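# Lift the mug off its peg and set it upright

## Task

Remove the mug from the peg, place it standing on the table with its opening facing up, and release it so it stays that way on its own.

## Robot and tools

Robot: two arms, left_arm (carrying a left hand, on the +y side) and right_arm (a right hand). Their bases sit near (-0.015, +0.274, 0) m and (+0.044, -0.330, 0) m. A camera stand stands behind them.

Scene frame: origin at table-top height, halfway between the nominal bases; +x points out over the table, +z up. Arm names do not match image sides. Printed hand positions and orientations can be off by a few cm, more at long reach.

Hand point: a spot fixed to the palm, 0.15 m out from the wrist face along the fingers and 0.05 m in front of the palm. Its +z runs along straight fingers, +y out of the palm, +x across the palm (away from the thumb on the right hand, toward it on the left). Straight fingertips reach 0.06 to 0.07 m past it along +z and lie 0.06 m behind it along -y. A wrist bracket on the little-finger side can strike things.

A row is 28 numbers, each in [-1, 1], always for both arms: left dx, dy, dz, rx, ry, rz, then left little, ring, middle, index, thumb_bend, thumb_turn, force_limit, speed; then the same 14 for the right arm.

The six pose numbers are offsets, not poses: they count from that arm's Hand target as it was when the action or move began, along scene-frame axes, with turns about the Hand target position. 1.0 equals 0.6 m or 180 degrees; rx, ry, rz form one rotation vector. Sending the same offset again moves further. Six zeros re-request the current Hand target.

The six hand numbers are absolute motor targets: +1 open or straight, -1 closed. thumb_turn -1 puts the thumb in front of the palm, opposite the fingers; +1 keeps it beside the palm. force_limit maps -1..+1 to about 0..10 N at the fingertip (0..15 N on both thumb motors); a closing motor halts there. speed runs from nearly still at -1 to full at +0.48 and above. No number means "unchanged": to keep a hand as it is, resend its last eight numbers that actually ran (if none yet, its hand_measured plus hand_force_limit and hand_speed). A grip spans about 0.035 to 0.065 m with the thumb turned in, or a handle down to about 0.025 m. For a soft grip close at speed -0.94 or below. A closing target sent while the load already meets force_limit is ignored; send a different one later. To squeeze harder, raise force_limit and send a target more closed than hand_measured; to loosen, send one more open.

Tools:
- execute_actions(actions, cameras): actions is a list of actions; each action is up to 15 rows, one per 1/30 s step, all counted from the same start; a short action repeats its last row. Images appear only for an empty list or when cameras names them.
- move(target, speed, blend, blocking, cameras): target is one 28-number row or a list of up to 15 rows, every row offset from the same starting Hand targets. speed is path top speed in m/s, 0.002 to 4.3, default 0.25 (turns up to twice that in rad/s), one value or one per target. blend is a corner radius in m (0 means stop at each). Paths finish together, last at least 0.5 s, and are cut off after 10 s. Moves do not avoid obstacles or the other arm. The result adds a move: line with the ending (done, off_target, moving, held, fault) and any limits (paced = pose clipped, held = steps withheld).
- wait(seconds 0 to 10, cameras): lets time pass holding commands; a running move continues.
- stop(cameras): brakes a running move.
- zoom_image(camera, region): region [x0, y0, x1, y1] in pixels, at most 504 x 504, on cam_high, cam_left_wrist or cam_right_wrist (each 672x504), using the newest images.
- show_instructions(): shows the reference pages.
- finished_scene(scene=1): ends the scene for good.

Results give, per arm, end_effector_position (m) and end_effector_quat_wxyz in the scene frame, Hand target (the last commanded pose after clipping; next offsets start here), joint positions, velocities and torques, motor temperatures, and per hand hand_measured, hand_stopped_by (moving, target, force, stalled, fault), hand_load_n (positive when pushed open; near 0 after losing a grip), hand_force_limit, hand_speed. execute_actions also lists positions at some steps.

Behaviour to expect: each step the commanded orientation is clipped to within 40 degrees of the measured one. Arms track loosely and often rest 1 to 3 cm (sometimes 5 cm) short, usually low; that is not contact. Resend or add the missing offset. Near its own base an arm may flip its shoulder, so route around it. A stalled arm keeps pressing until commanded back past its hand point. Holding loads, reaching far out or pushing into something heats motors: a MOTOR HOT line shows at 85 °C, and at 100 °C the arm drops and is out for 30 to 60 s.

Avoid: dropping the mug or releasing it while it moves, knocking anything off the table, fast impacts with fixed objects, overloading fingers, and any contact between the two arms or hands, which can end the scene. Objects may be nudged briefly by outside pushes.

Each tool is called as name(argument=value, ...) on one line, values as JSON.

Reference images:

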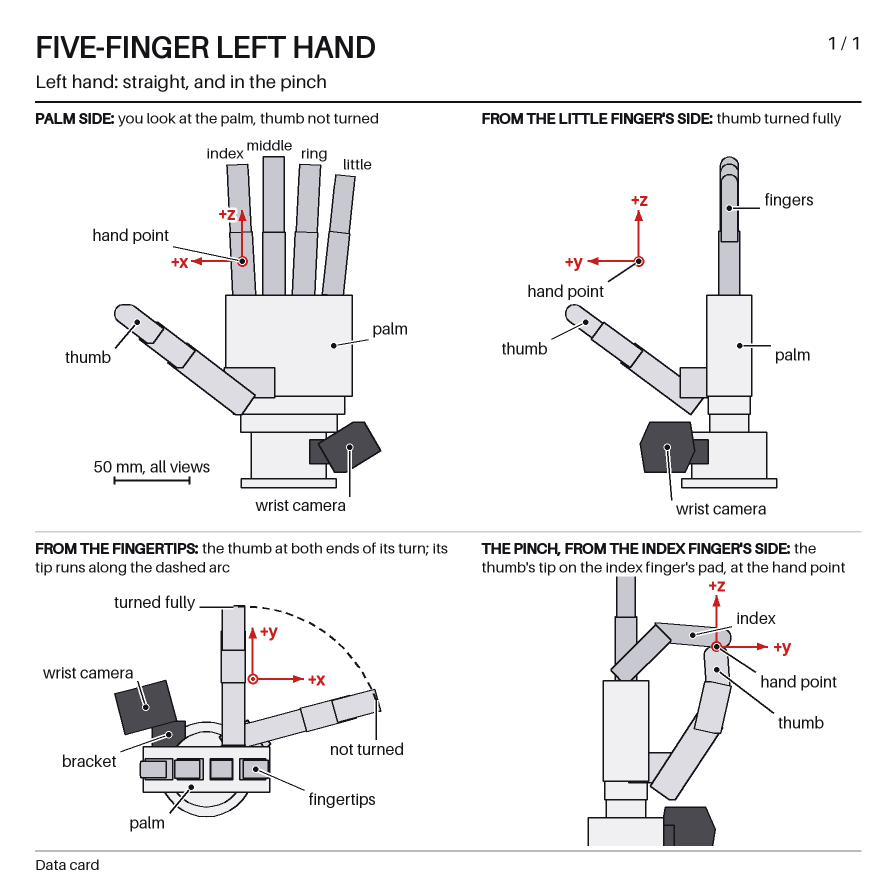

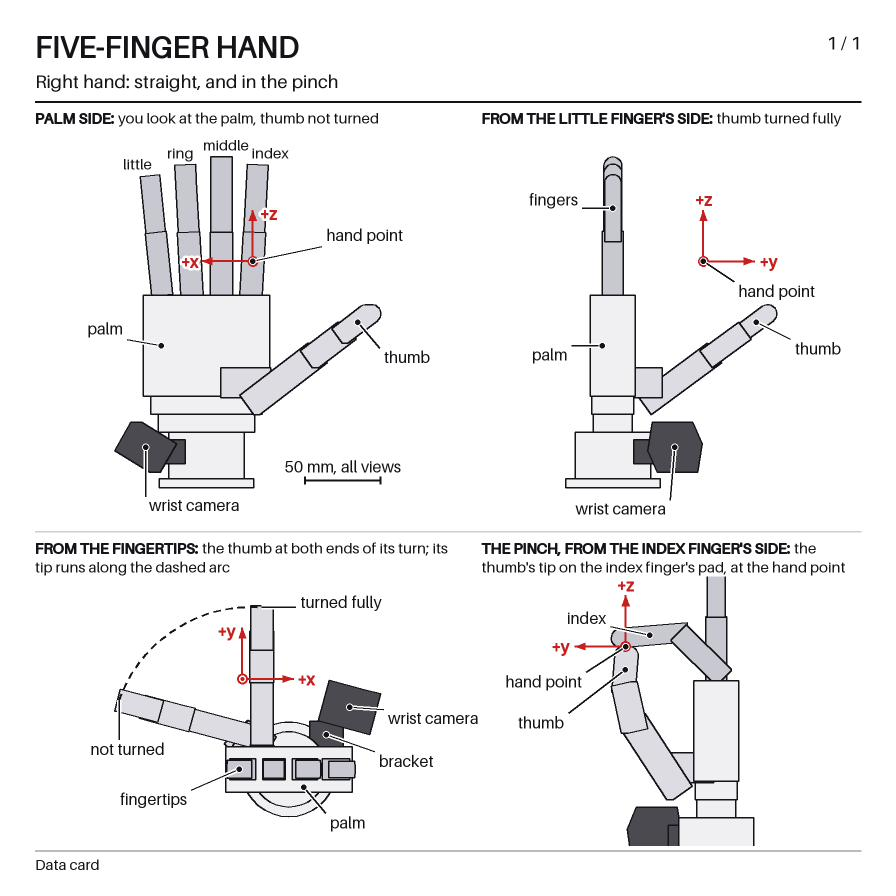

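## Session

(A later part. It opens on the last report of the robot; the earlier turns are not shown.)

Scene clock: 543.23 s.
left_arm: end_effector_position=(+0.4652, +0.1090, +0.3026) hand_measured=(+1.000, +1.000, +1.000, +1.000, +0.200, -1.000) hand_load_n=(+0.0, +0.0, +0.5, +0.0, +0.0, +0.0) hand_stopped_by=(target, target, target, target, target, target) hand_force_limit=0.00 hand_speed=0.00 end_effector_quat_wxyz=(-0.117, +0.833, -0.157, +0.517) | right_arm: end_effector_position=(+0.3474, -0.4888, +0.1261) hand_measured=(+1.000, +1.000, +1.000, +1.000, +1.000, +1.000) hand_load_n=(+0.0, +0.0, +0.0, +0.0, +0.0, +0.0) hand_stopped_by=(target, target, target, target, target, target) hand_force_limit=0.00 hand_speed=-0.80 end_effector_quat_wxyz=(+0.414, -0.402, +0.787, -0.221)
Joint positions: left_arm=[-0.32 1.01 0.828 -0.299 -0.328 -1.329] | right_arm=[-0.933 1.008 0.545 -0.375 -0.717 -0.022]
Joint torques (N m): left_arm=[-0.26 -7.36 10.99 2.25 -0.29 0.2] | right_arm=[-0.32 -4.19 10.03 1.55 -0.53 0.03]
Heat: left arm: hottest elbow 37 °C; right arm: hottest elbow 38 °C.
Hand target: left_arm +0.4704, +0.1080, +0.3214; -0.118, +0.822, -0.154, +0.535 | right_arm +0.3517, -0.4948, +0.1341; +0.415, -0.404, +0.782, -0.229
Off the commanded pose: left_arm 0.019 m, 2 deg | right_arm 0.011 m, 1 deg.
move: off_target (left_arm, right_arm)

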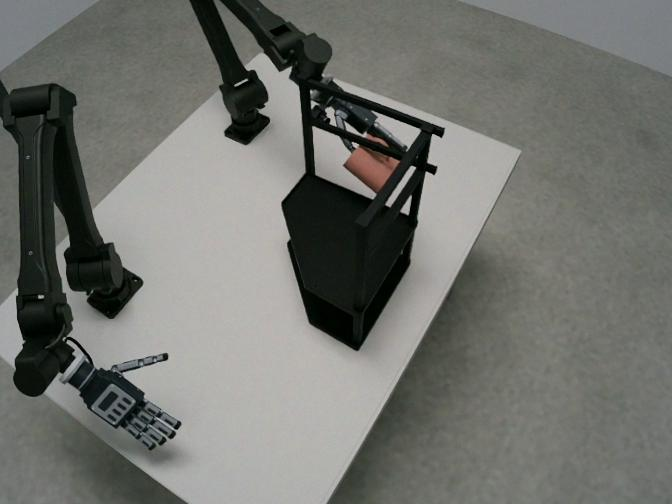

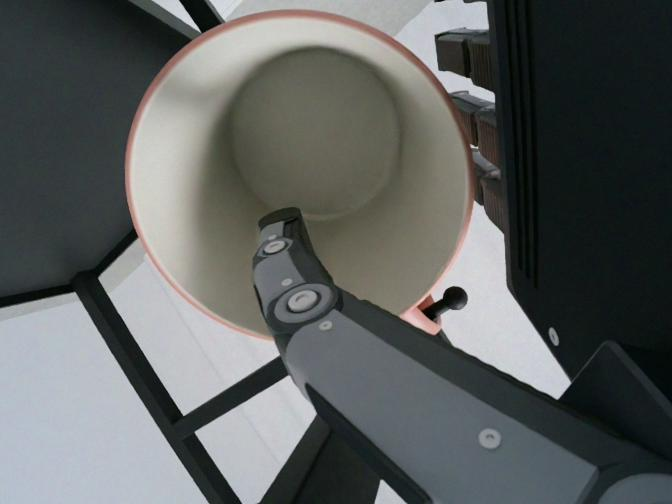

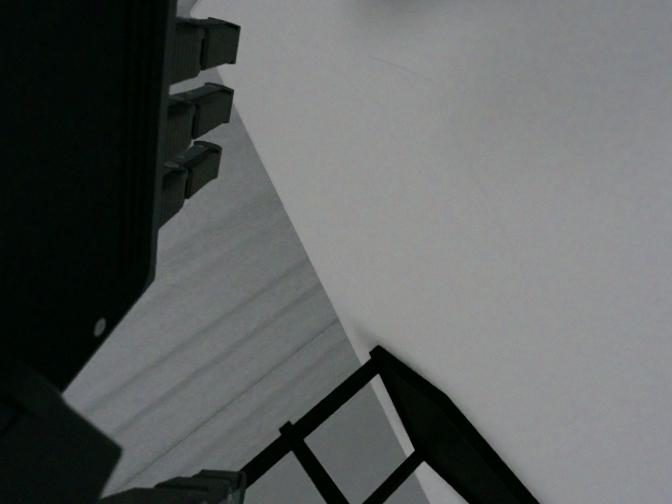

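move(target=[-0.022, 0.0, -0.042, 0, 0, 0, 1, 1, 1, 1, 0.2, -1, 0, 0, 0, 0, 0, 0, 0, 0, 1, 1, 1, 1, 1, 1, 0, -0.8], cameras=["all"], speed=0.04)

zoom_image(camera="cam_left_wrist", region=[80, 20, 560, 380])

zoom_image(camera="cam_high", region=[280, 40, 440, 200])

Scene clock: 552.53 s.
left_arm: end_effector_position=(+0.4581, +0.1114, +0.2815) hand_measured=(+1.000, +1.000, +1.000, +1.000, +0.200, -1.000) hand_load_n=(+0.0, +0.0, +0.0, +0.0, +0.0, +0.0) hand_stopped_by=(target, target, target, target, target, target) hand_force_limit=0.00 hand_speed=0.00 end_effector_quat_wxyz=(-0.120, +0.833, -0.156, +0.518) | right_arm: end_effector_position=(+0.3474, -0.4888, +0.1261) hand_measured=(+1.000, +1.000, +1.000, +1.000, +1.000, +1.000) hand_load_n=(+0.0, +0.0, +0.0, +0.0, +0.0, +0.0) hand_stopped_by=(target, target, target, target, target, target) hand_force_limit=0.00 hand_speed=-0.80 end_effector_quat_wxyz=(+0.414, -0.402, +0.787, -0.221)
Joint positions: left_arm=[-0.325 1.001 0.764 -0.242 -0.34 -1.329] | right_arm=[-0.933 1.008 0.545 -0.375 -0.717 -0.022]
Joint torques (N m): left_arm=[-0.85 -8.12 9.61 2.28 -0.3 0.12] | right_arm=[-0.79 -4.37 10.03 1.46 -0.54 -0.01]
Heat: left arm: hottest elbow 37 °C; right arm: hottest elbow 38 °C.
Hand target: left_arm +0.4571, +0.1080, +0.2962; -0.118, +0.822, -0.154, +0.535 | right_arm +0.3517, -0.4948, +0.1341; +0.415, -0.404, +0.782, -0.229
Off the commanded pose: left_arm 0.015 m, 2 deg | right_arm 0.011 m, 1 deg.
move: off_target (left_arm, right_arm)

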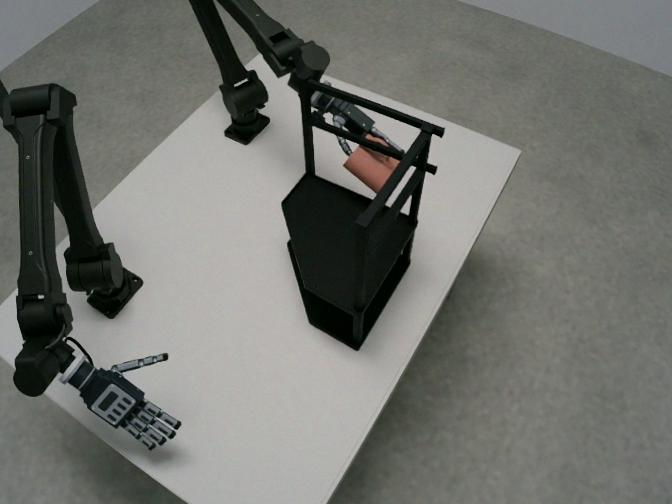

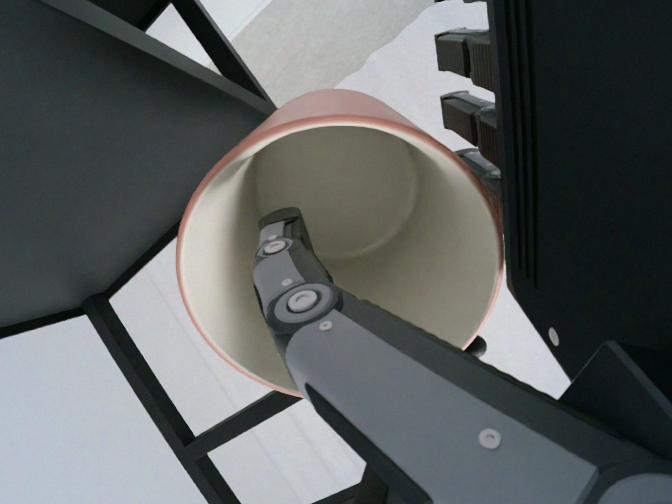

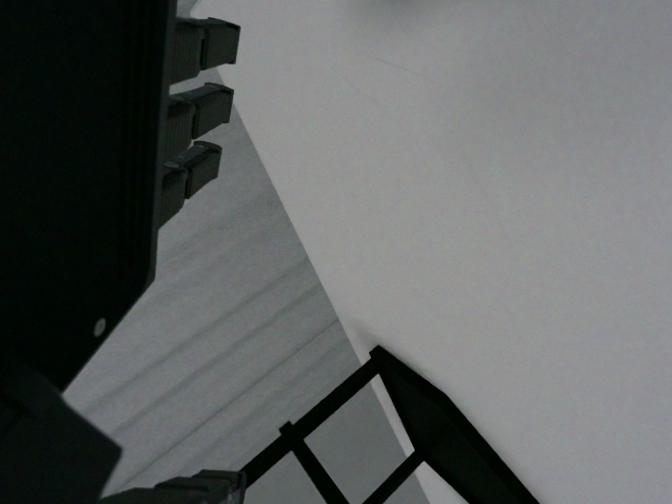

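Scaled by 1.050 from the camera's 672x504 image, which has a finer 960x720 frame.

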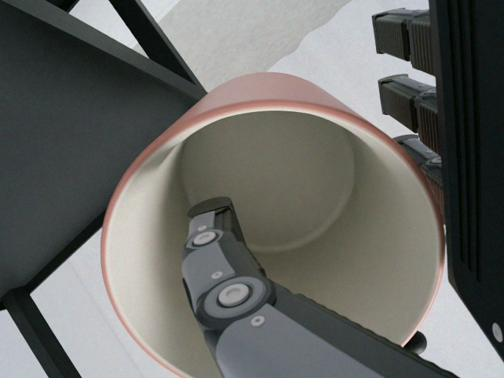

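Scaled by 3.150 from the camera's 672x504 image, which has a finer 960x720 frame.

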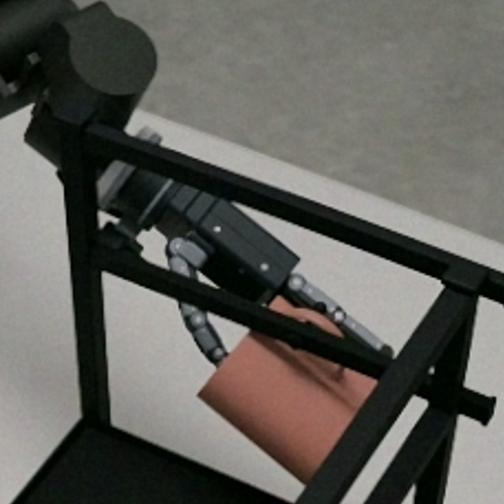

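execute_actions(actions=[[[0,0,0,0,0,0, 1,1,1,1,-1,-1, -0.2,-0.85, 0,0,0,0,0,0, 1,1,1,1,1,1, 0,-0.8]]])

wait(seconds=2.5, cameras=["cam_high", "cam_left_wrist"])

Scene clock: 574.63 s.
left_arm: end_effector_position=(+0.4581, +0.1115, +0.2815) hand_measured=(+1.000, +1.000, +1.000, +1.000, -0.532, -1.000) hand_load_n=(+0.0, +0.0, +0.0, +0.0, +0.0, +0.0) hand_stopped_by=(target, target, target, target, moving, target) hand_force_limit=-0.20 hand_speed=-0.85 end_effector_quat_wxyz=(-0.120, +0.833, -0.156, +0.518) | right_arm: end_effector_position=(+0.3474, -0.4888, +0.1261) hand_measured=(+1.000, +1.000, +1.000, +1.000, +1.000, +1.000) hand_load_n=(+0.0, +0.0, +0.0, +0.0, +0.0, +0.0) hand_stopped_by=(target, target, target, target, target, target) hand_force_limit=0.00 hand_speed=-0.80 end_effector_quat_wxyz=(+0.414, -0.402, +0.787, -0.221)
Joint positions: left_arm=[-0.325 1.001 0.764 -0.242 -0.34 -1.329] | right_arm=[-0.933 1.008 0.545 -0.375 -0.717 -0.022]
Joint torques (N m): left_arm=[-0.85 -8.12 9.61 2.26 -0.3 0.13] | right_arm=[-0.91 -4.54 10.14 1.37 -0.54 0]
Heat: left arm: hottest elbow 37 °C; right arm: hottest elbow 38 °C.
Hand target: left_arm +0.4571, +0.1081, +0.2962; -0.118, +0.822, -0.154, +0.535 | right_arm +0.3517, -0.4948, +0.1341; +0.415, -0.404, +0.782, -0.229
Off the commanded pose: left_arm 0.015 m, 2 deg | right_arm 0.011 m, 1 deg.
not at rest: the robot was still moving 3 seconds after this call's last action.
Step readings (end_effector_position of left_arm | right_arm):
0: (+0.4581, +0.1114, +0.2815) | (+0.3474, -0.4888, +0.1261)
1: (+0.4581, +0.1114, +0.2815) | (+0.3474, -0.4888, +0.1261)
2: (+0.4581, +0.1114, +0.2815) | (+0.3474, -0.4888, +0.1261)
4: (+0.4581, +0.1114, +0.2815) | (+0.3474, -0.4888, +0.1261)
8: (+0.4581, +0.1115, +0.2815) | (+0.3474, -0.4888, +0.1261)
15: (+0.4581, +0.1115, +0.2815) | (+0.3474, -0.4888, +0.1261)

Scene clock: 577.13 s.
left_arm: end_effector_position=(+0.4578, +0.1123, +0.2840) hand_measured=(+1.000, +1.000, +1.000, +1.000, -0.822, -1.000) hand_load_n=(+0.0, +0.0, +0.0, +0.0, +5.0, +1.0) hand_stopped_by=(target, target, target, target, force, target) hand_force_limit=-0.20 hand_speed=-0.85 end_effector_quat_wxyz=(-0.121, +0.831, -0.154, +0.520) | right_arm: end_effector_position=(+0.3474, -0.4888, +0.1261) hand_measured=(+1.000, +1.000, +1.000, +1.000, +1.000, +1.000) hand_load_n=(+0.0, +0.0, +0.0, +0.0, +0.0, +0.0) hand_stopped_by=(target, target, target, target, target, target) hand_force_limit=0.00 hand_speed=-0.80 end_effector_quat_wxyz=(+0.414, -0.402, +0.787, -0.221)
Joint positions: left_arm=[-0.325 0.996 0.764 -0.241 -0.343 -1.329] | right_arm=[-0.933 1.008 0.545 -0.375 -0.717 -0.022]
Joint torques (N m): left_arm=[-0.91 -7.65 9.61 2.24 -0.16 0.13] | right_arm=[-0.5 -4.54 10.11 1.5 -0.52 0.02]
Heat: left arm: hottest elbow 36 °C; right arm: hottest elbow 38 °C.
Hand target: left_arm +0.4571, +0.1081, +0.2962; -0.118, +0.822, -0.154, +0.535 | right_arm +0.3517, -0.4948, +0.1341; +0.415, -0.404, +0.782, -0.229
Off the commanded pose: left_arm 0.013 m, 2 deg | right_arm 0.011 m, 1 deg.
wait: 2.50 s; at rest by 1.50 s
Images, in order (width x height): cam_high 672x504, cam_left_wrist 672x504.

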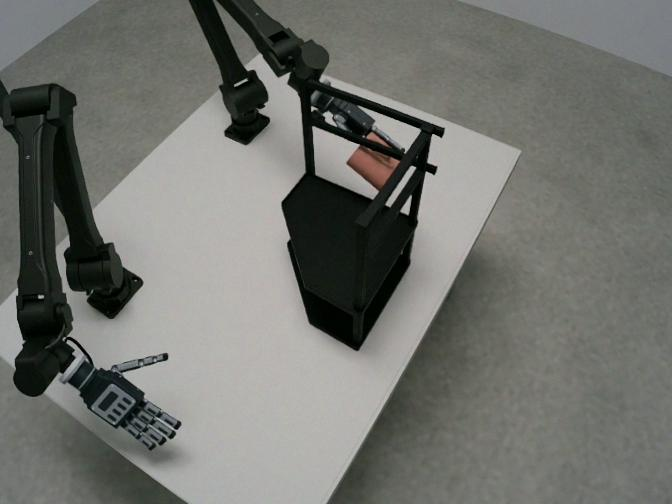

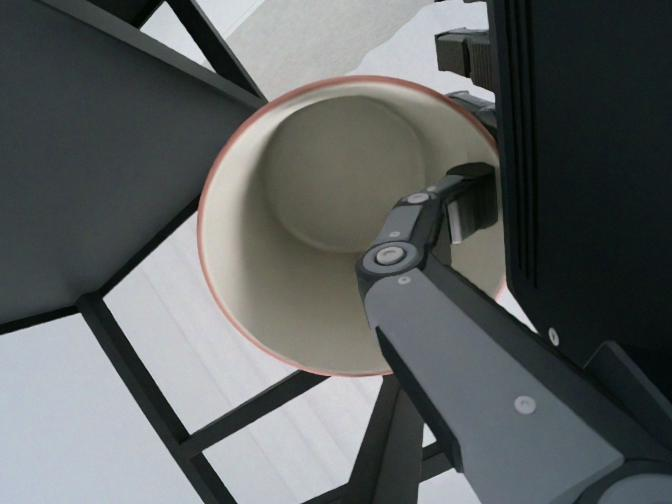

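zoom_image(camera="cam_high", region=[300, 60, 440, 200])

zoom_image(camera="cam_left_wrist", region=[330, 50, 570, 350])

Scaled by 3.600 from the camera's 672x504 image, which has a finer 960x720 frame.

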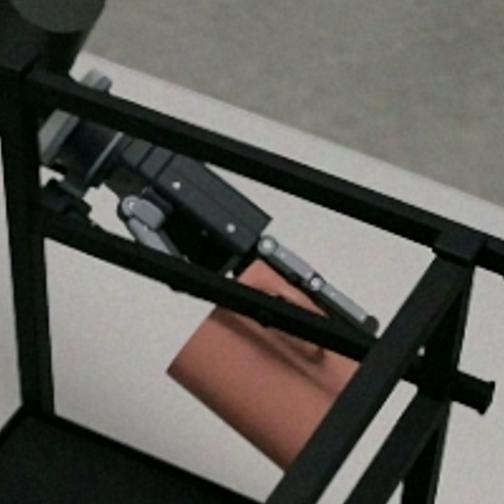

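Scaled by 1.680 from the camera's 672x504 image, which has a finer 960x720 frame.

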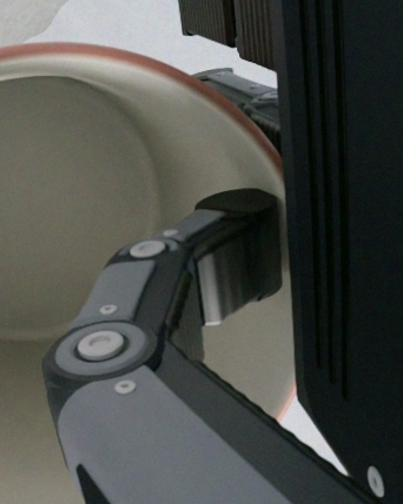

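execute_actions(actions=[[[0,0,0,0,0,0, 0.0,1,1,1,-1,-1, -0.6,-0.7, 0,0,0,0,0,0, 1,1,1,1,1,1, 0,-0.8]]], cameras=["cam_high", "cam_left_wrist"])

Scene clock: 598.80 s.
left_arm: end_effector_position=(+0.4578, +0.1123, +0.2840) hand_measured=(+0.000, +1.000, +1.000, +1.000, -0.822, -1.000) hand_load_n=(+0.0, -0.5, +0.0, +0.0, +4.5, +1.0) hand_stopped_by=(target, target, target, target, force, target) hand_force_limit=-0.60 hand_speed=-0.70 end_effector_quat_wxyz=(-0.121, +0.831, -0.154, +0.520) | right_arm: end_effector_position=(+0.3474, -0.4888, +0.1261) hand_measured=(+1.000, +1.000, +1.000, +1.000, +1.000, +1.000) hand_load_n=(+0.0, +0.0, +0.0, +0.0, +0.0, +0.0) hand_stopped_by=(target, target, target, target, target, target) hand_force_limit=0.00 hand_speed=-0.80 end_effector_quat_wxyz=(+0.414, -0.402, +0.787, -0.221)
Joint positions: left_arm=[-0.325 0.996 0.764 -0.241 -0.343 -1.329] | right_arm=[-0.933 1.008 0.545 -0.375 -0.717 -0.022]
Joint torques (N m): left_arm=[-0.91 -7.65 9.61 2.25 -0.16 0.13] | right_arm=[-0.5 -4.13 10.07 1.4 -0.53 0.01]
Heat: left arm: hottest elbow 36 °C; right arm: hottest elbow 38 °C.
Hand target: left_arm +0.4571, +0.1081, +0.2962; -0.118, +0.822, -0.154, +0.535 | right_arm +0.3517, -0.4948, +0.1341; +0.415, -0.404, +0.782, -0.229
Off the commanded pose: left_arm 0.013 m, 2 deg | right_arm 0.011 m, 1 deg.
Step readings (end_effector_position of left_arm | right_arm):
0: (+0.4578, +0.1123, +0.2840) | (+0.3474, -0.4888, +0.1261)
1: (+0.4578, +0.1123, +0.2840) | (+0.3474, -0.4888, +0.1261)
2: (+0.4578, +0.1123, +0.2840) | (+0.3474, -0.4888, +0.1261)
4: (+0.4578, +0.1123, +0.2840) | (+0.3474, -0.4888, +0.1261)
8: (+0.4578, +0.1123, +0.2840) | (+0.3474, -0.4888, +0.1261)
15: (+0.4578, +0.1123, +0.2840) | (+0.3474, -0.4888, +0.1261)
Images, in order (width x height): cam_high 672x504, cam_left_wrist 672x504.

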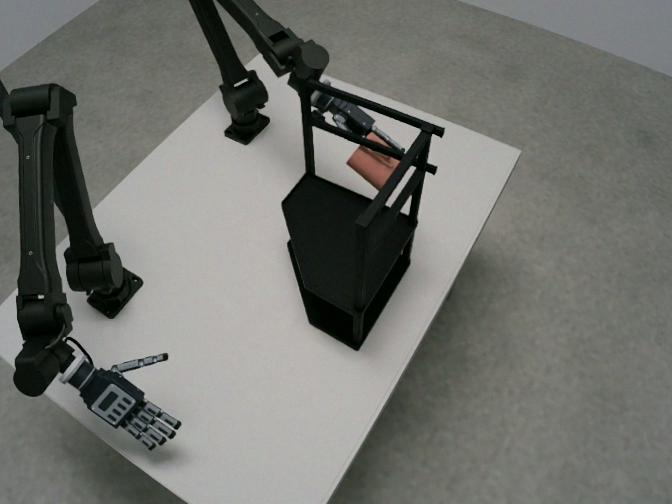

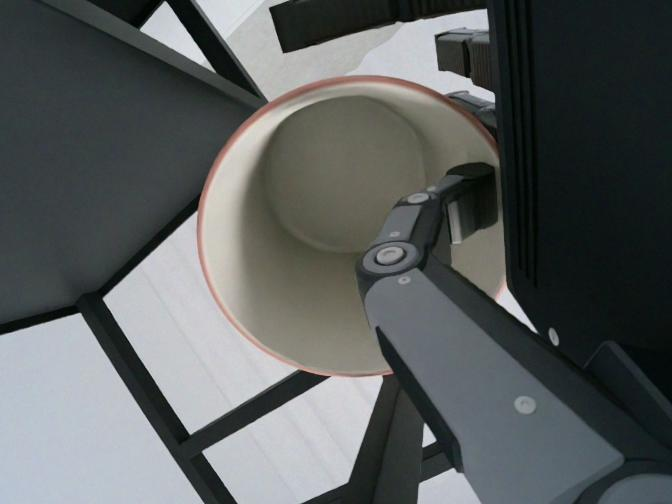

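execute_actions(actions=[[[0,0,0,0,0,0, 0.0,1,1,1,-0.98,-1, 0.4,-0.85, 0,0,0,0,0,0, 1,1,1,1,1,1, 0,-0.8]]], cameras=["cam_left_wrist"])

Scene clock: 602.20 s.
left_arm: end_effector_position=(+0.4578, +0.1126, +0.2858) hand_measured=(+0.000, +1.000, +1.000, +1.000, -0.850, -1.000) hand_load_n=(+0.0, +0.0, +0.0, +0.0, +9.0, +2.0) hand_stopped_by=(target, target, target, target, force, target) hand_force_limit=0.40 hand_speed=-0.85 end_effector_quat_wxyz=(-0.122, +0.830, -0.153, +0.522) | right_arm: end_effector_position=(+0.3474, -0.4888, +0.1261) hand_measured=(+1.000, +1.000, +1.000, +1.000, +1.000, +1.000) hand_load_n=(+0.0, +0.0, +0.0, +0.0, +0.0, +0.0) hand_stopped_by=(target, target, target, target, target, target) hand_force_limit=0.00 hand_speed=-0.80 end_effector_quat_wxyz=(+0.414, -0.402, +0.787, -0.221)
Joint positions: left_arm=[-0.325 0.994 0.764 -0.239 -0.345 -1.329] | right_arm=[-0.933 1.008 0.545 -0.375 -0.717 -0.022]
Joint torques (N m): left_arm=[-0.91 -7.41 9.61 2.15 -0.1 0.12] | right_arm=[-0.56 -4.37 10.02 1.52 -0.54 0]
Heat: left arm: hottest elbow 36 °C; right arm: hottest elbow 38 °C.
Hand target: left_arm +0.4571, +0.1081, +0.2961; -0.118, +0.822, -0.154, +0.535 | right_arm +0.3517, -0.4948, +0.1341; +0.415, -0.404, +0.782, -0.229
Off the commanded pose: left_arm 0.011 m, 2 deg | right_arm 0.011 m, 1 deg.
Step readings (end_effector_position of left_arm | right_arm):
0: (+0.4578, +0.1123, +0.2840) | (+0.3474, -0.4888, +0.1261)
1: (+0.4578, +0.1123, +0.2840) | (+0.3474, -0.4888, +0.1261)
2: (+0.4578, +0.1123, +0.2840) | (+0.3474, -0.4888, +0.1261)
4: (+0.4578, +0.1123, +0.2840) | (+0.3474, -0.4888, +0.1261)
8: (+0.4579, +0.1125, +0.2854) | (+0.3474, -0.4888, +0.1261)
15: (+0.4578, +0.1126, +0.2858) | (+0.3474, -0.4888, +0.1261)
Images, in order (width x height): cam_left_wrist 672x504.

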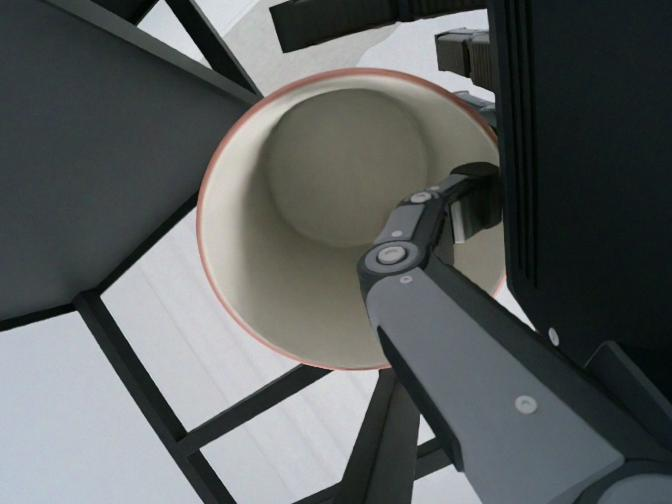

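move(target=[0.01, 0.003, 0.035, 0, 0, 0, 0.0, 1, 1, 1, -0.98, -1, 0.4, -0.85, 0, 0, 0, 0, 0, 0, 1, 1, 1, 1, 1, 1, 0, -0.8], cameras=["cam_high", "cam_left_wrist"], speed=0.04)

zoom_image(camera="cam_high", region=[330, 100, 450, 200])

Scene clock: 606.47 s.
left_arm: end_effector_position=(+0.4563, +0.1121, +0.2853) hand_measured=(+0.000, +1.000, +1.000, +1.000, -0.850, -1.000) hand_load_n=(+0.0, +0.0, +0.0, +0.0, +10.0, +2.0) hand_stopped_by=(target, target, target, target, force, target) hand_force_limit=0.40 hand_speed=-0.85 end_effector_quat_wxyz=(-0.121, +0.833, -0.156, +0.517) | right_arm: end_effector_position=(+0.3474, -0.4888, +0.1261) hand_measured=(+1.000, +1.000, +1.000, +1.000, +1.000, +1.000) hand_load_n=(+0.0, +0.0, +0.0, +0.0, +0.0, +0.0) hand_stopped_by=(target, target, target, target, target, target) hand_force_limit=0.00 hand_speed=-0.80 end_effector_quat_wxyz=(+0.414, -0.402, +0.787, -0.221)
Joint positions: left_arm=[-0.325 0.992 0.771 -0.26 -0.34 -1.329] | right_arm=[-0.933 1.008 0.545 -0.375 -0.717 -0.022]
Joint torques (N m): left_arm=[0.03 -7.36 13.29 1.1 0.15 0.18] | right_arm=[-0.79 -4.54 9.99 1.43 -0.55 0.02]
Heat: left arm: hottest elbow 36 °C; right arm: hottest elbow 38 °C.
Hand target: left_arm +0.4631, +0.1098, +0.3170; -0.118, +0.823, -0.154, +0.535 | right_arm +0.3517, -0.4948, +0.1341; +0.415, -0.404, +0.782, -0.229
Off the commanded pose: left_arm 0.033 m, 2 deg | right_arm 0.011 m, 1 deg.
move: off_target (left_arm, right_arm)
Images, in order (width x height): cam_high 672x504, cam_left_wrist 672x504.

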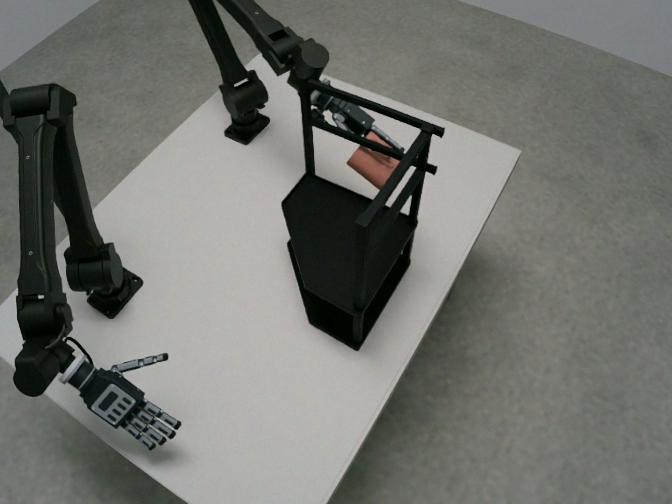

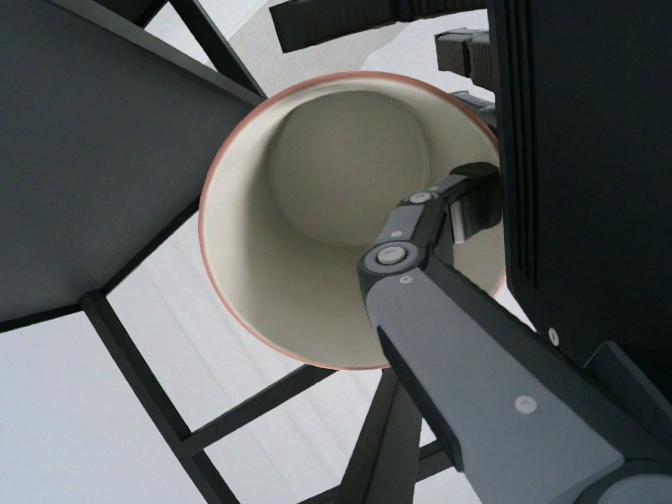

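Scaled by 4.200 from the camera's 672x504 image, which has a finer 960x720 frame.

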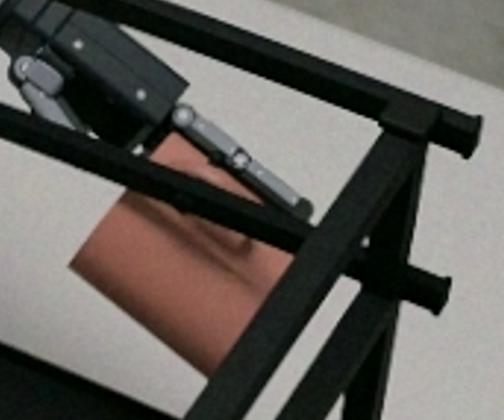

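move(target=[0.003, 0, 0.02, 0, 0, 0, 0.0, 1, 1, 1, -0.98, -1, 0.4, -0.85, 0, 0, 0, 0, 0, 0, 1, 1, 1, 1, 1, 1, 0, -0.8], cameras=["cam_left_wrist"], speed=0.04)

Scene clock: 613.33 s.
left_arm: end_effector_position=(+0.4555, +0.1125, +0.2879) hand_measured=(+0.000, +1.000, +1.000, +1.000, -0.850, -1.000) hand_load_n=(+0.0, +0.0, +0.0, +0.0, +8.0, +2.0) hand_stopped_by=(target, target, target, target, force, target) hand_force_limit=0.40 hand_speed=-0.85 end_effector_quat_wxyz=(-0.122, +0.837, -0.159, +0.509) | right_arm: end_effector_position=(+0.3474, -0.4888, +0.1261) hand_measured=(+1.000, +1.000, +1.000, +1.000, +1.000, +1.000) hand_load_n=(+0.0, +0.0, +0.0, +0.0, +0.0, +0.0) hand_stopped_by=(target, target, target, target, target, target) hand_force_limit=0.00 hand_speed=-0.80 end_effector_quat_wxyz=(+0.414, -0.402, +0.787, -0.221)
Joint positions: left_arm=[-0.325 0.991 0.79 -0.3 -0.34 -1.329] | right_arm=[-0.933 1.008 0.545 -0.375 -0.717 -0.022]
Joint torques (N m): left_arm=[0.15 -7.53 14.12 1.31 0.19 0.2] | right_arm=[-0.91 -4.25 10.17 1.44 -0.53 0]
Heat: left arm: hottest elbow 36 °C; right arm: hottest elbow 38 °C.
Hand target: left_arm +0.4650, +0.1098, +0.3292; -0.118, +0.822, -0.154, +0.535 | right_arm +0.3517, -0.4948, +0.1341; +0.415, -0.404, +0.782, -0.229
Off the commanded pose: left_arm 0.042 m, 3 deg | right_arm 0.011 m, 1 deg.
move: off_target (left_arm, right_arm)
Images, in order (width x height): cam_left_wrist 672x504.

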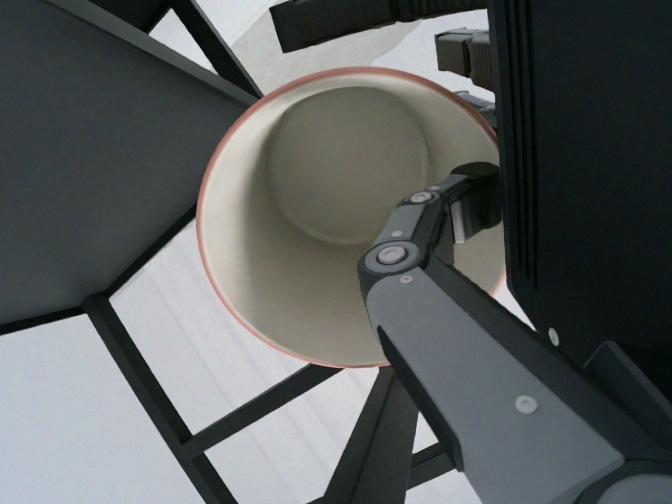

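move(target=[0.003, 0, 0.02, 0, -0.01, 0, 0.0, 1, 1, 1, -0.98, -1, 0.4, -0.85, 0, 0, 0, 0, 0, 0, 1, 1, 1, 1, 1, 1, 0, -0.8], cameras=["cam_left_wrist", "cam_high"], speed=0.04)

zoom_image(camera="cam_high", region=[330, 100, 450, 200])

Scene clock: 617.00 s.
left_arm: end_effector_position=(+0.4551, +0.1126, +0.2889) hand_measured=(+0.000, +1.000, +1.000, +1.000, -0.850, -1.000) hand_load_n=(+0.0, +0.0, +0.0, +0.0, +7.5, +2.0) hand_stopped_by=(target, target, target, target, force, target) hand_force_limit=0.40 hand_speed=-0.85 end_effector_quat_wxyz=(-0.122, +0.837, -0.158, +0.510) | right_arm: end_effector_position=(+0.3474, -0.4888, +0.1261) hand_measured=(+1.000, +1.000, +1.000, +1.000, +1.000, +1.000) hand_load_n=(+0.0, +0.0, +0.0, +0.0, +0.0, -0.5) hand_stopped_by=(target, target, target, target, target, target) hand_force_limit=0.00 hand_speed=-0.80 end_effector_quat_wxyz=(+0.414, -0.402, +0.787, -0.221)
Joint positions: left_arm=[-0.325 0.989 0.79 -0.3 -0.34 -1.329] | right_arm=[-0.933 1.008 0.545 -0.375 -0.717 -0.022]
Joint torques (N m): left_arm=[0.09 -8.12 14.57 1.94 -0.06 0.31] | right_arm=[-0.73 -4.48 10.09 1.42 -0.53 0.02]
Heat: left arm: hottest elbow 37 °C; right arm: hottest elbow 38 °C.
Hand target: left_arm +0.4667, +0.1099, +0.3413; -0.121, +0.814, -0.152, +0.548 | right_arm +0.3517, -0.4948, +0.1341; +0.415, -0.404, +0.782, -0.229
Off the commanded pose: left_arm 0.054 m, 5 deg | right_arm 0.011 m, 1 deg.
move: off_target (left_arm, right_arm)
Images, in order (width x height): cam_high 672x504, cam_left_wrist 672x504.

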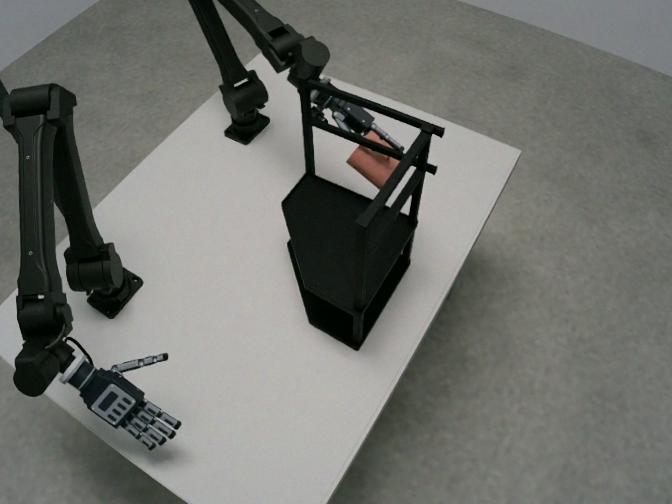

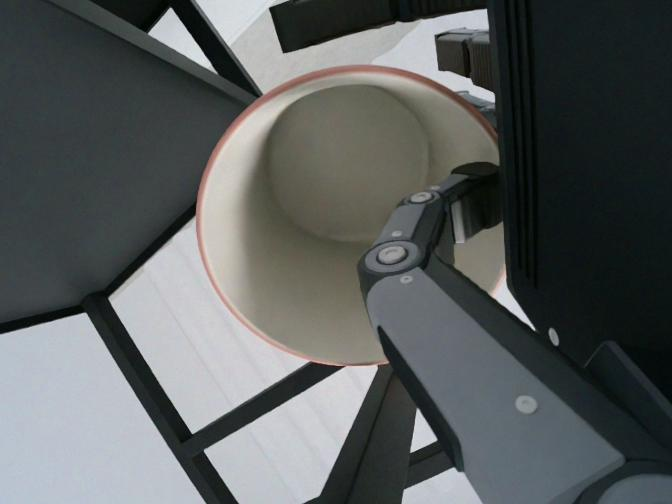

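Scaled by 4.200 from the camera's 672x504 image, which has a finer 960x720 frame.

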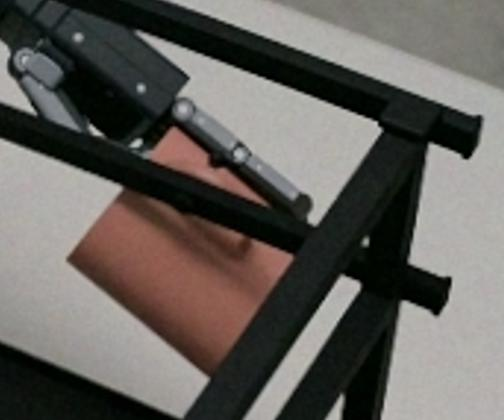

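move(target=[0.003, 0, 0.03, 0, 0, 0, 0.0, 1, 1, 1, -0.98, -1, 0.4, -0.85, 0, 0, 0, 0, 0, 0, 1, 1, 1, 1, 1, 1, 0, -0.8], cameras=["cam_left_wrist", "cam_high"], speed=0.04)

zoom_image(camera="cam_high", region=[330, 100, 450, 200])

Scene clock: 621.40 s.
left_arm: end_effector_position=(+0.4554, +0.1130, +0.3007) hand_measured=(+0.000, +1.000, +1.000, +1.000, -0.850, -1.000) hand_load_n=(-0.5, +0.0, +0.0, +0.0, +3.5, +1.0) hand_stopped_by=(target, target, target, target, force, target) hand_force_limit=0.40 hand_speed=-0.85 end_effector_quat_wxyz=(-0.124, +0.837, -0.161, +0.508) | right_arm: end_effector_position=(+0.3474, -0.4888, +0.1261) hand_measured=(+1.000, +1.000, +1.000, +1.000, +1.000, +1.000) hand_load_n=(+0.0, +0.0, +0.0, +0.0, +0.0, +0.0) hand_stopped_by=(target, target, target, target, target, target) hand_force_limit=0.00 hand_speed=-0.80 end_effector_quat_wxyz=(+0.414, -0.402, +0.787, -0.221)
Joint positions: left_arm=[-0.323 0.984 0.822 -0.341 -0.34 -1.323] | right_arm=[-0.933 1.008 0.545 -0.375 -0.717 -0.022]
Joint torques (N m): left_arm=[0.15 -8 15.64 1.72 0.03 0.24] | right_arm=[-0.62 -4.37 10.11 1.47 -0.53 0]
Heat: left arm: hottest elbow 38 °C; right arm: hottest elbow 38 °C.
Hand target: left_arm +0.4685, +0.1097, +0.3592; -0.121, +0.814, -0.152, +0.548 | right_arm +0.3517, -0.4948, +0.1341; +0.415, -0.404, +0.782, -0.229
Off the commanded pose: left_arm 0.060 m, 5 deg | right_arm 0.011 m, 1 deg.
move: off_target (left_arm, right_arm)
Images, in order (width x height): cam_high 672x504, cam_left_wrist 672x504.

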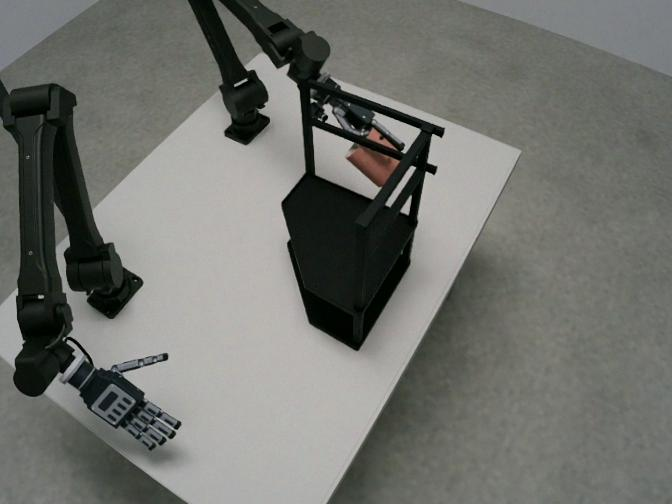

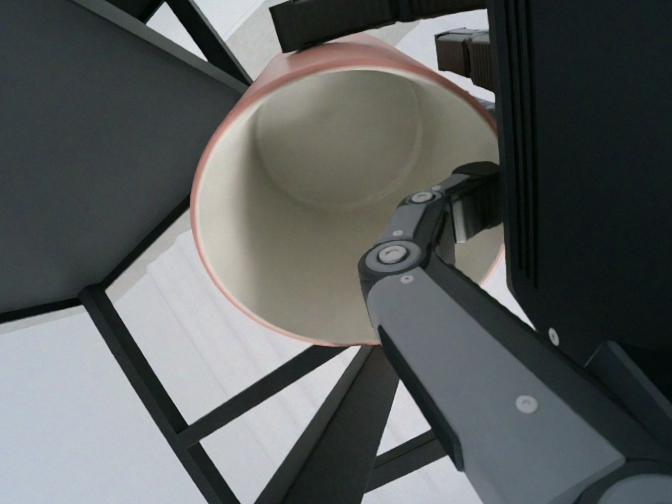

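Scaled by 4.200 from the camera's 672x504 image, which has a finer 960x720 frame.

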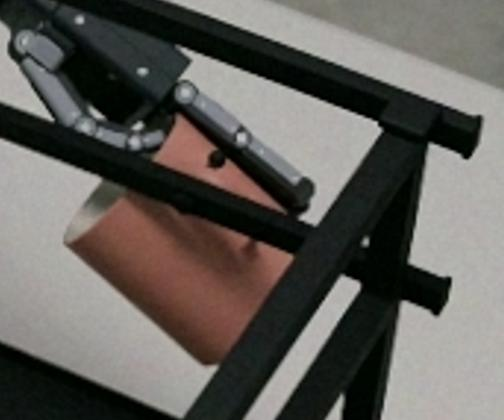

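execute_actions(actions=[[[0,0,0,0,0,0, 0.0,1,1,1,-1.0,-1, 0.4,-0.85, 0,0,0,0,0,0, 1,1,1,1,1,1, 0,-0.8]]], cameras=["cam_left_wrist", "cam_high"])

zoom_image(camera="cam_high", region=[330, 100, 450, 200])

Scene clock: 636.03 s.
left_arm: end_effector_position=(+0.4554, +0.1131, +0.3006) hand_measured=(+0.000, +1.000, +1.000, +1.000, -0.872, -1.000) hand_load_n=(+0.0, +0.0, +0.0, +0.0, +11.5, +2.5) hand_stopped_by=(target, target, target, target, force, target) hand_force_limit=0.40 hand_speed=-0.85 end_effector_quat_wxyz=(-0.124, +0.837, -0.161, +0.508) | right_arm: end_effector_position=(+0.3474, -0.4888, +0.1261) hand_measured=(+1.000, +1.000, +1.000, +1.000, +1.000, +1.000) hand_load_n=(+0.0, +0.0, +0.5, +0.0, +0.0, +0.0) hand_stopped_by=(target, target, target, target, target, target) hand_force_limit=0.00 hand_speed=-0.80 end_effector_quat_wxyz=(+0.414, -0.402, +0.787, -0.221)
Joint positions: left_arm=[-0.323 0.984 0.822 -0.341 -0.34 -1.323] | right_arm=[-0.933 1.008 0.545 -0.375 -0.717 -0.022]
Joint torques (N m): left_arm=[0.15 -7.82 15.61 1.74 0.03 0.24] | right_arm=[-0.62 -4.37 10.15 1.5 -0.51 0]
Heat: left arm: hottest elbow 38 °C; right arm: hottest elbow 38 °C.
Hand target: left_arm +0.4685, +0.1097, +0.3591; -0.121, +0.814, -0.152, +0.548 | right_arm +0.3517, -0.4948, +0.1341; +0.415, -0.404, +0.782, -0.229
Off the commanded pose: left_arm 0.060 m, 5 deg | right_arm 0.011 m, 1 deg.
Step readings (end_effector_position of left_arm | right_arm):
0: (+0.4554, +0.1131, +0.3006) | (+0.3474, -0.4888, +0.1261)
1: (+0.4554, +0.1131, +0.3006) | (+0.3474, -0.4888, +0.1261)
2: (+0.4554, +0.1131, +0.3006) | (+0.3474, -0.4888, +0.1261)
4: (+0.4554, +0.1131, +0.3006) | (+0.3474, -0.4888, +0.1261)
8: (+0.4554, +0.1131, +0.3006) | (+0.3474, -0.4888, +0.1261)
15: (+0.4554, +0.1131, +0.3006) | (+0.3474, -0.4888, +0.1261)
Images, in order (width x height): cam_high 672x504, cam_left_wrist 672x504.

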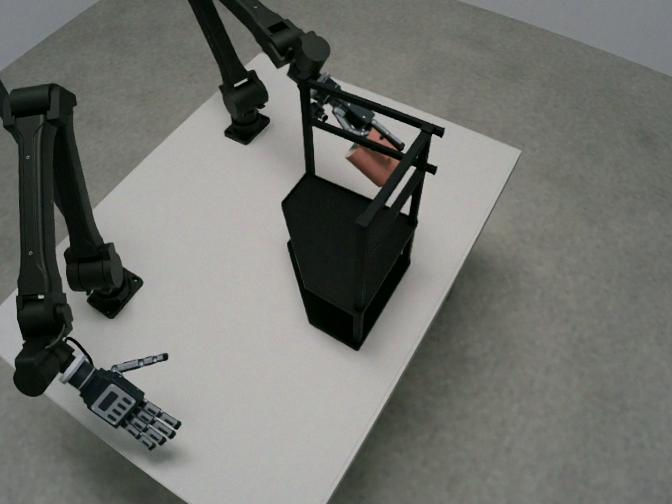

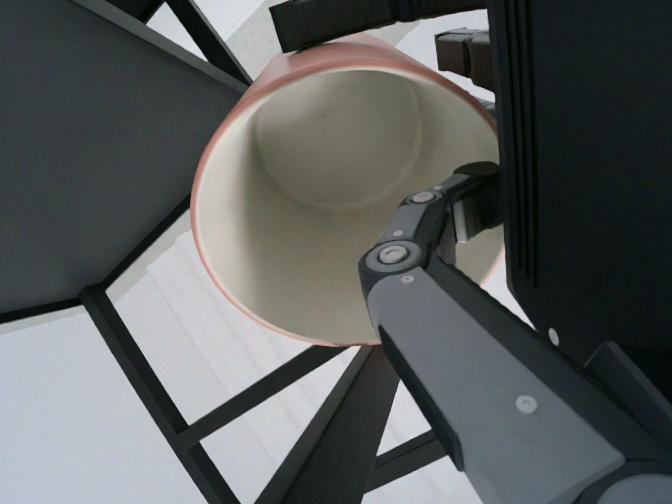

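Scaled by 4.200 from the camera's 672x504 image, which has a finer 960x720 frame.

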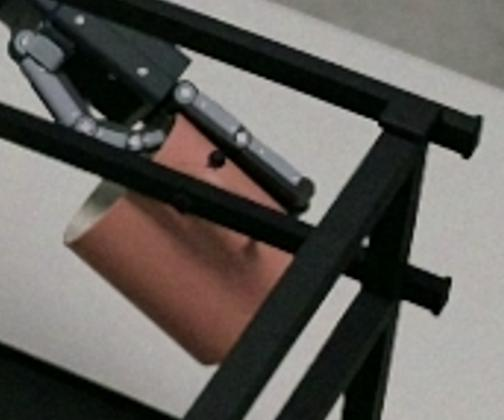

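move(target=[0.0, 0.05, -0.03, 0, 0, 0, 0.0, 1, 1, 1, -1.0, -1, 0.4, -0.85, 0, 0, 0, 0, 0, 0, 1, 1, 1, 1, 1, 1, 0, -0.8], cameras=["cam_left_wrist", "cam_high"], speed=0.05)

zoom_image(camera="cam_high", region=[330, 80, 450, 180])

Scene clock: 641.87 s.
left_arm: end_effector_position=(+0.4624, +0.1344, +0.3035) hand_measured=(+0.000, +1.000, +1.000, +1.000, -0.872, -1.000) hand_load_n=(+0.0, +0.0, +0.0, +0.0, +11.5, +2.0) hand_stopped_by=(target, target, target, target, force, target) hand_force_limit=0.40 hand_speed=-0.85 end_effector_quat_wxyz=(-0.119, +0.835, -0.167, +0.511) | right_arm: end_effector_position=(+0.3474, -0.4888, +0.1261) hand_measured=(+1.000, +1.000, +1.000, +1.000, +1.000, +1.000) hand_load_n=(+0.0, +0.0, +0.0, +0.0, +0.0, -0.5) hand_stopped_by=(target, target, target, target, target, target) hand_force_limit=0.00 hand_speed=-0.80 end_effector_quat_wxyz=(+0.414, -0.402, +0.787, -0.221)
Joint positions: left_arm=[-0.241 0.982 0.822 -0.323 -0.252 -1.274] | right_arm=[-0.933 1.008 0.545 -0.375 -0.717 -0.022]
Joint torques (N m): left_arm=[0.91 -8.82 11.37 2.95 -0.05 0.11] | right_arm=[-0.38 -4.42 10.04 1.44 -0.53 0.02]
Heat: left arm: hottest elbow 39 °C; right arm: hottest elbow 38 °C.
Hand target: left_arm +0.4685, +0.1398, +0.3412; -0.121, +0.814, -0.152, +0.548 | right_arm +0.3517, -0.4948, +0.1341; +0.415, -0.404, +0.782, -0.229
Off the commanded pose: left_arm 0.038 m, 5 deg | right_arm 0.011 m, 1 deg.
move: off_target (left_arm, right_arm)
Images, in order (width x height): cam_high 672x504, cam_left_wrist 672x504.

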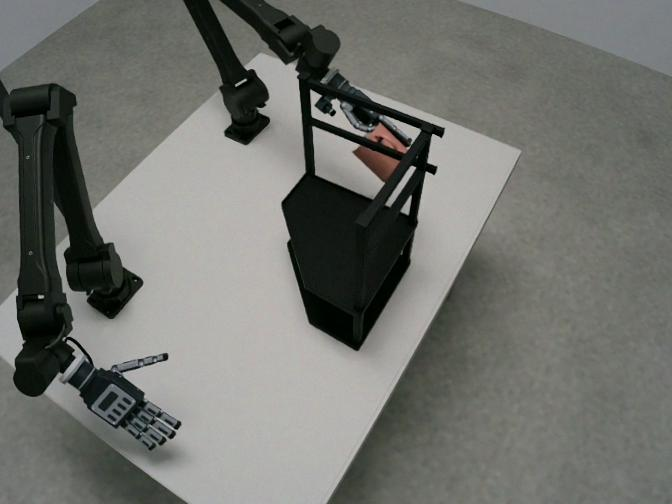

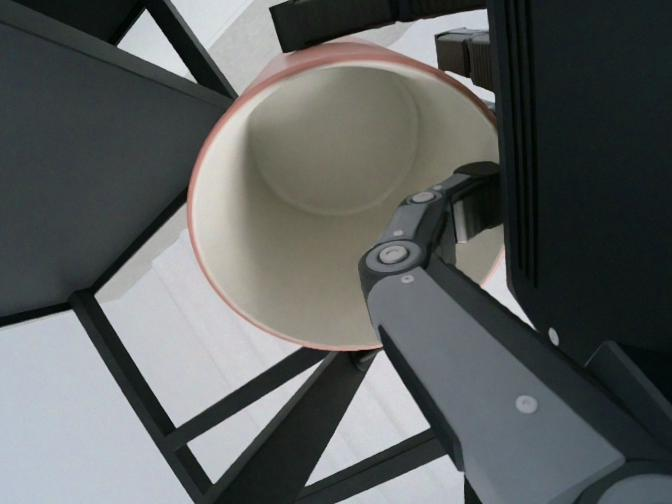

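Scaled by 4.200 from the camera's 672x504 image, which has a finer 960x720 frame.

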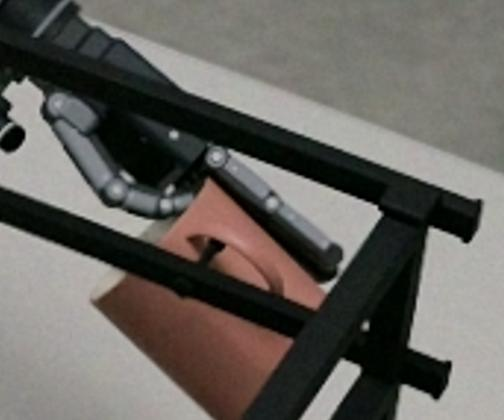

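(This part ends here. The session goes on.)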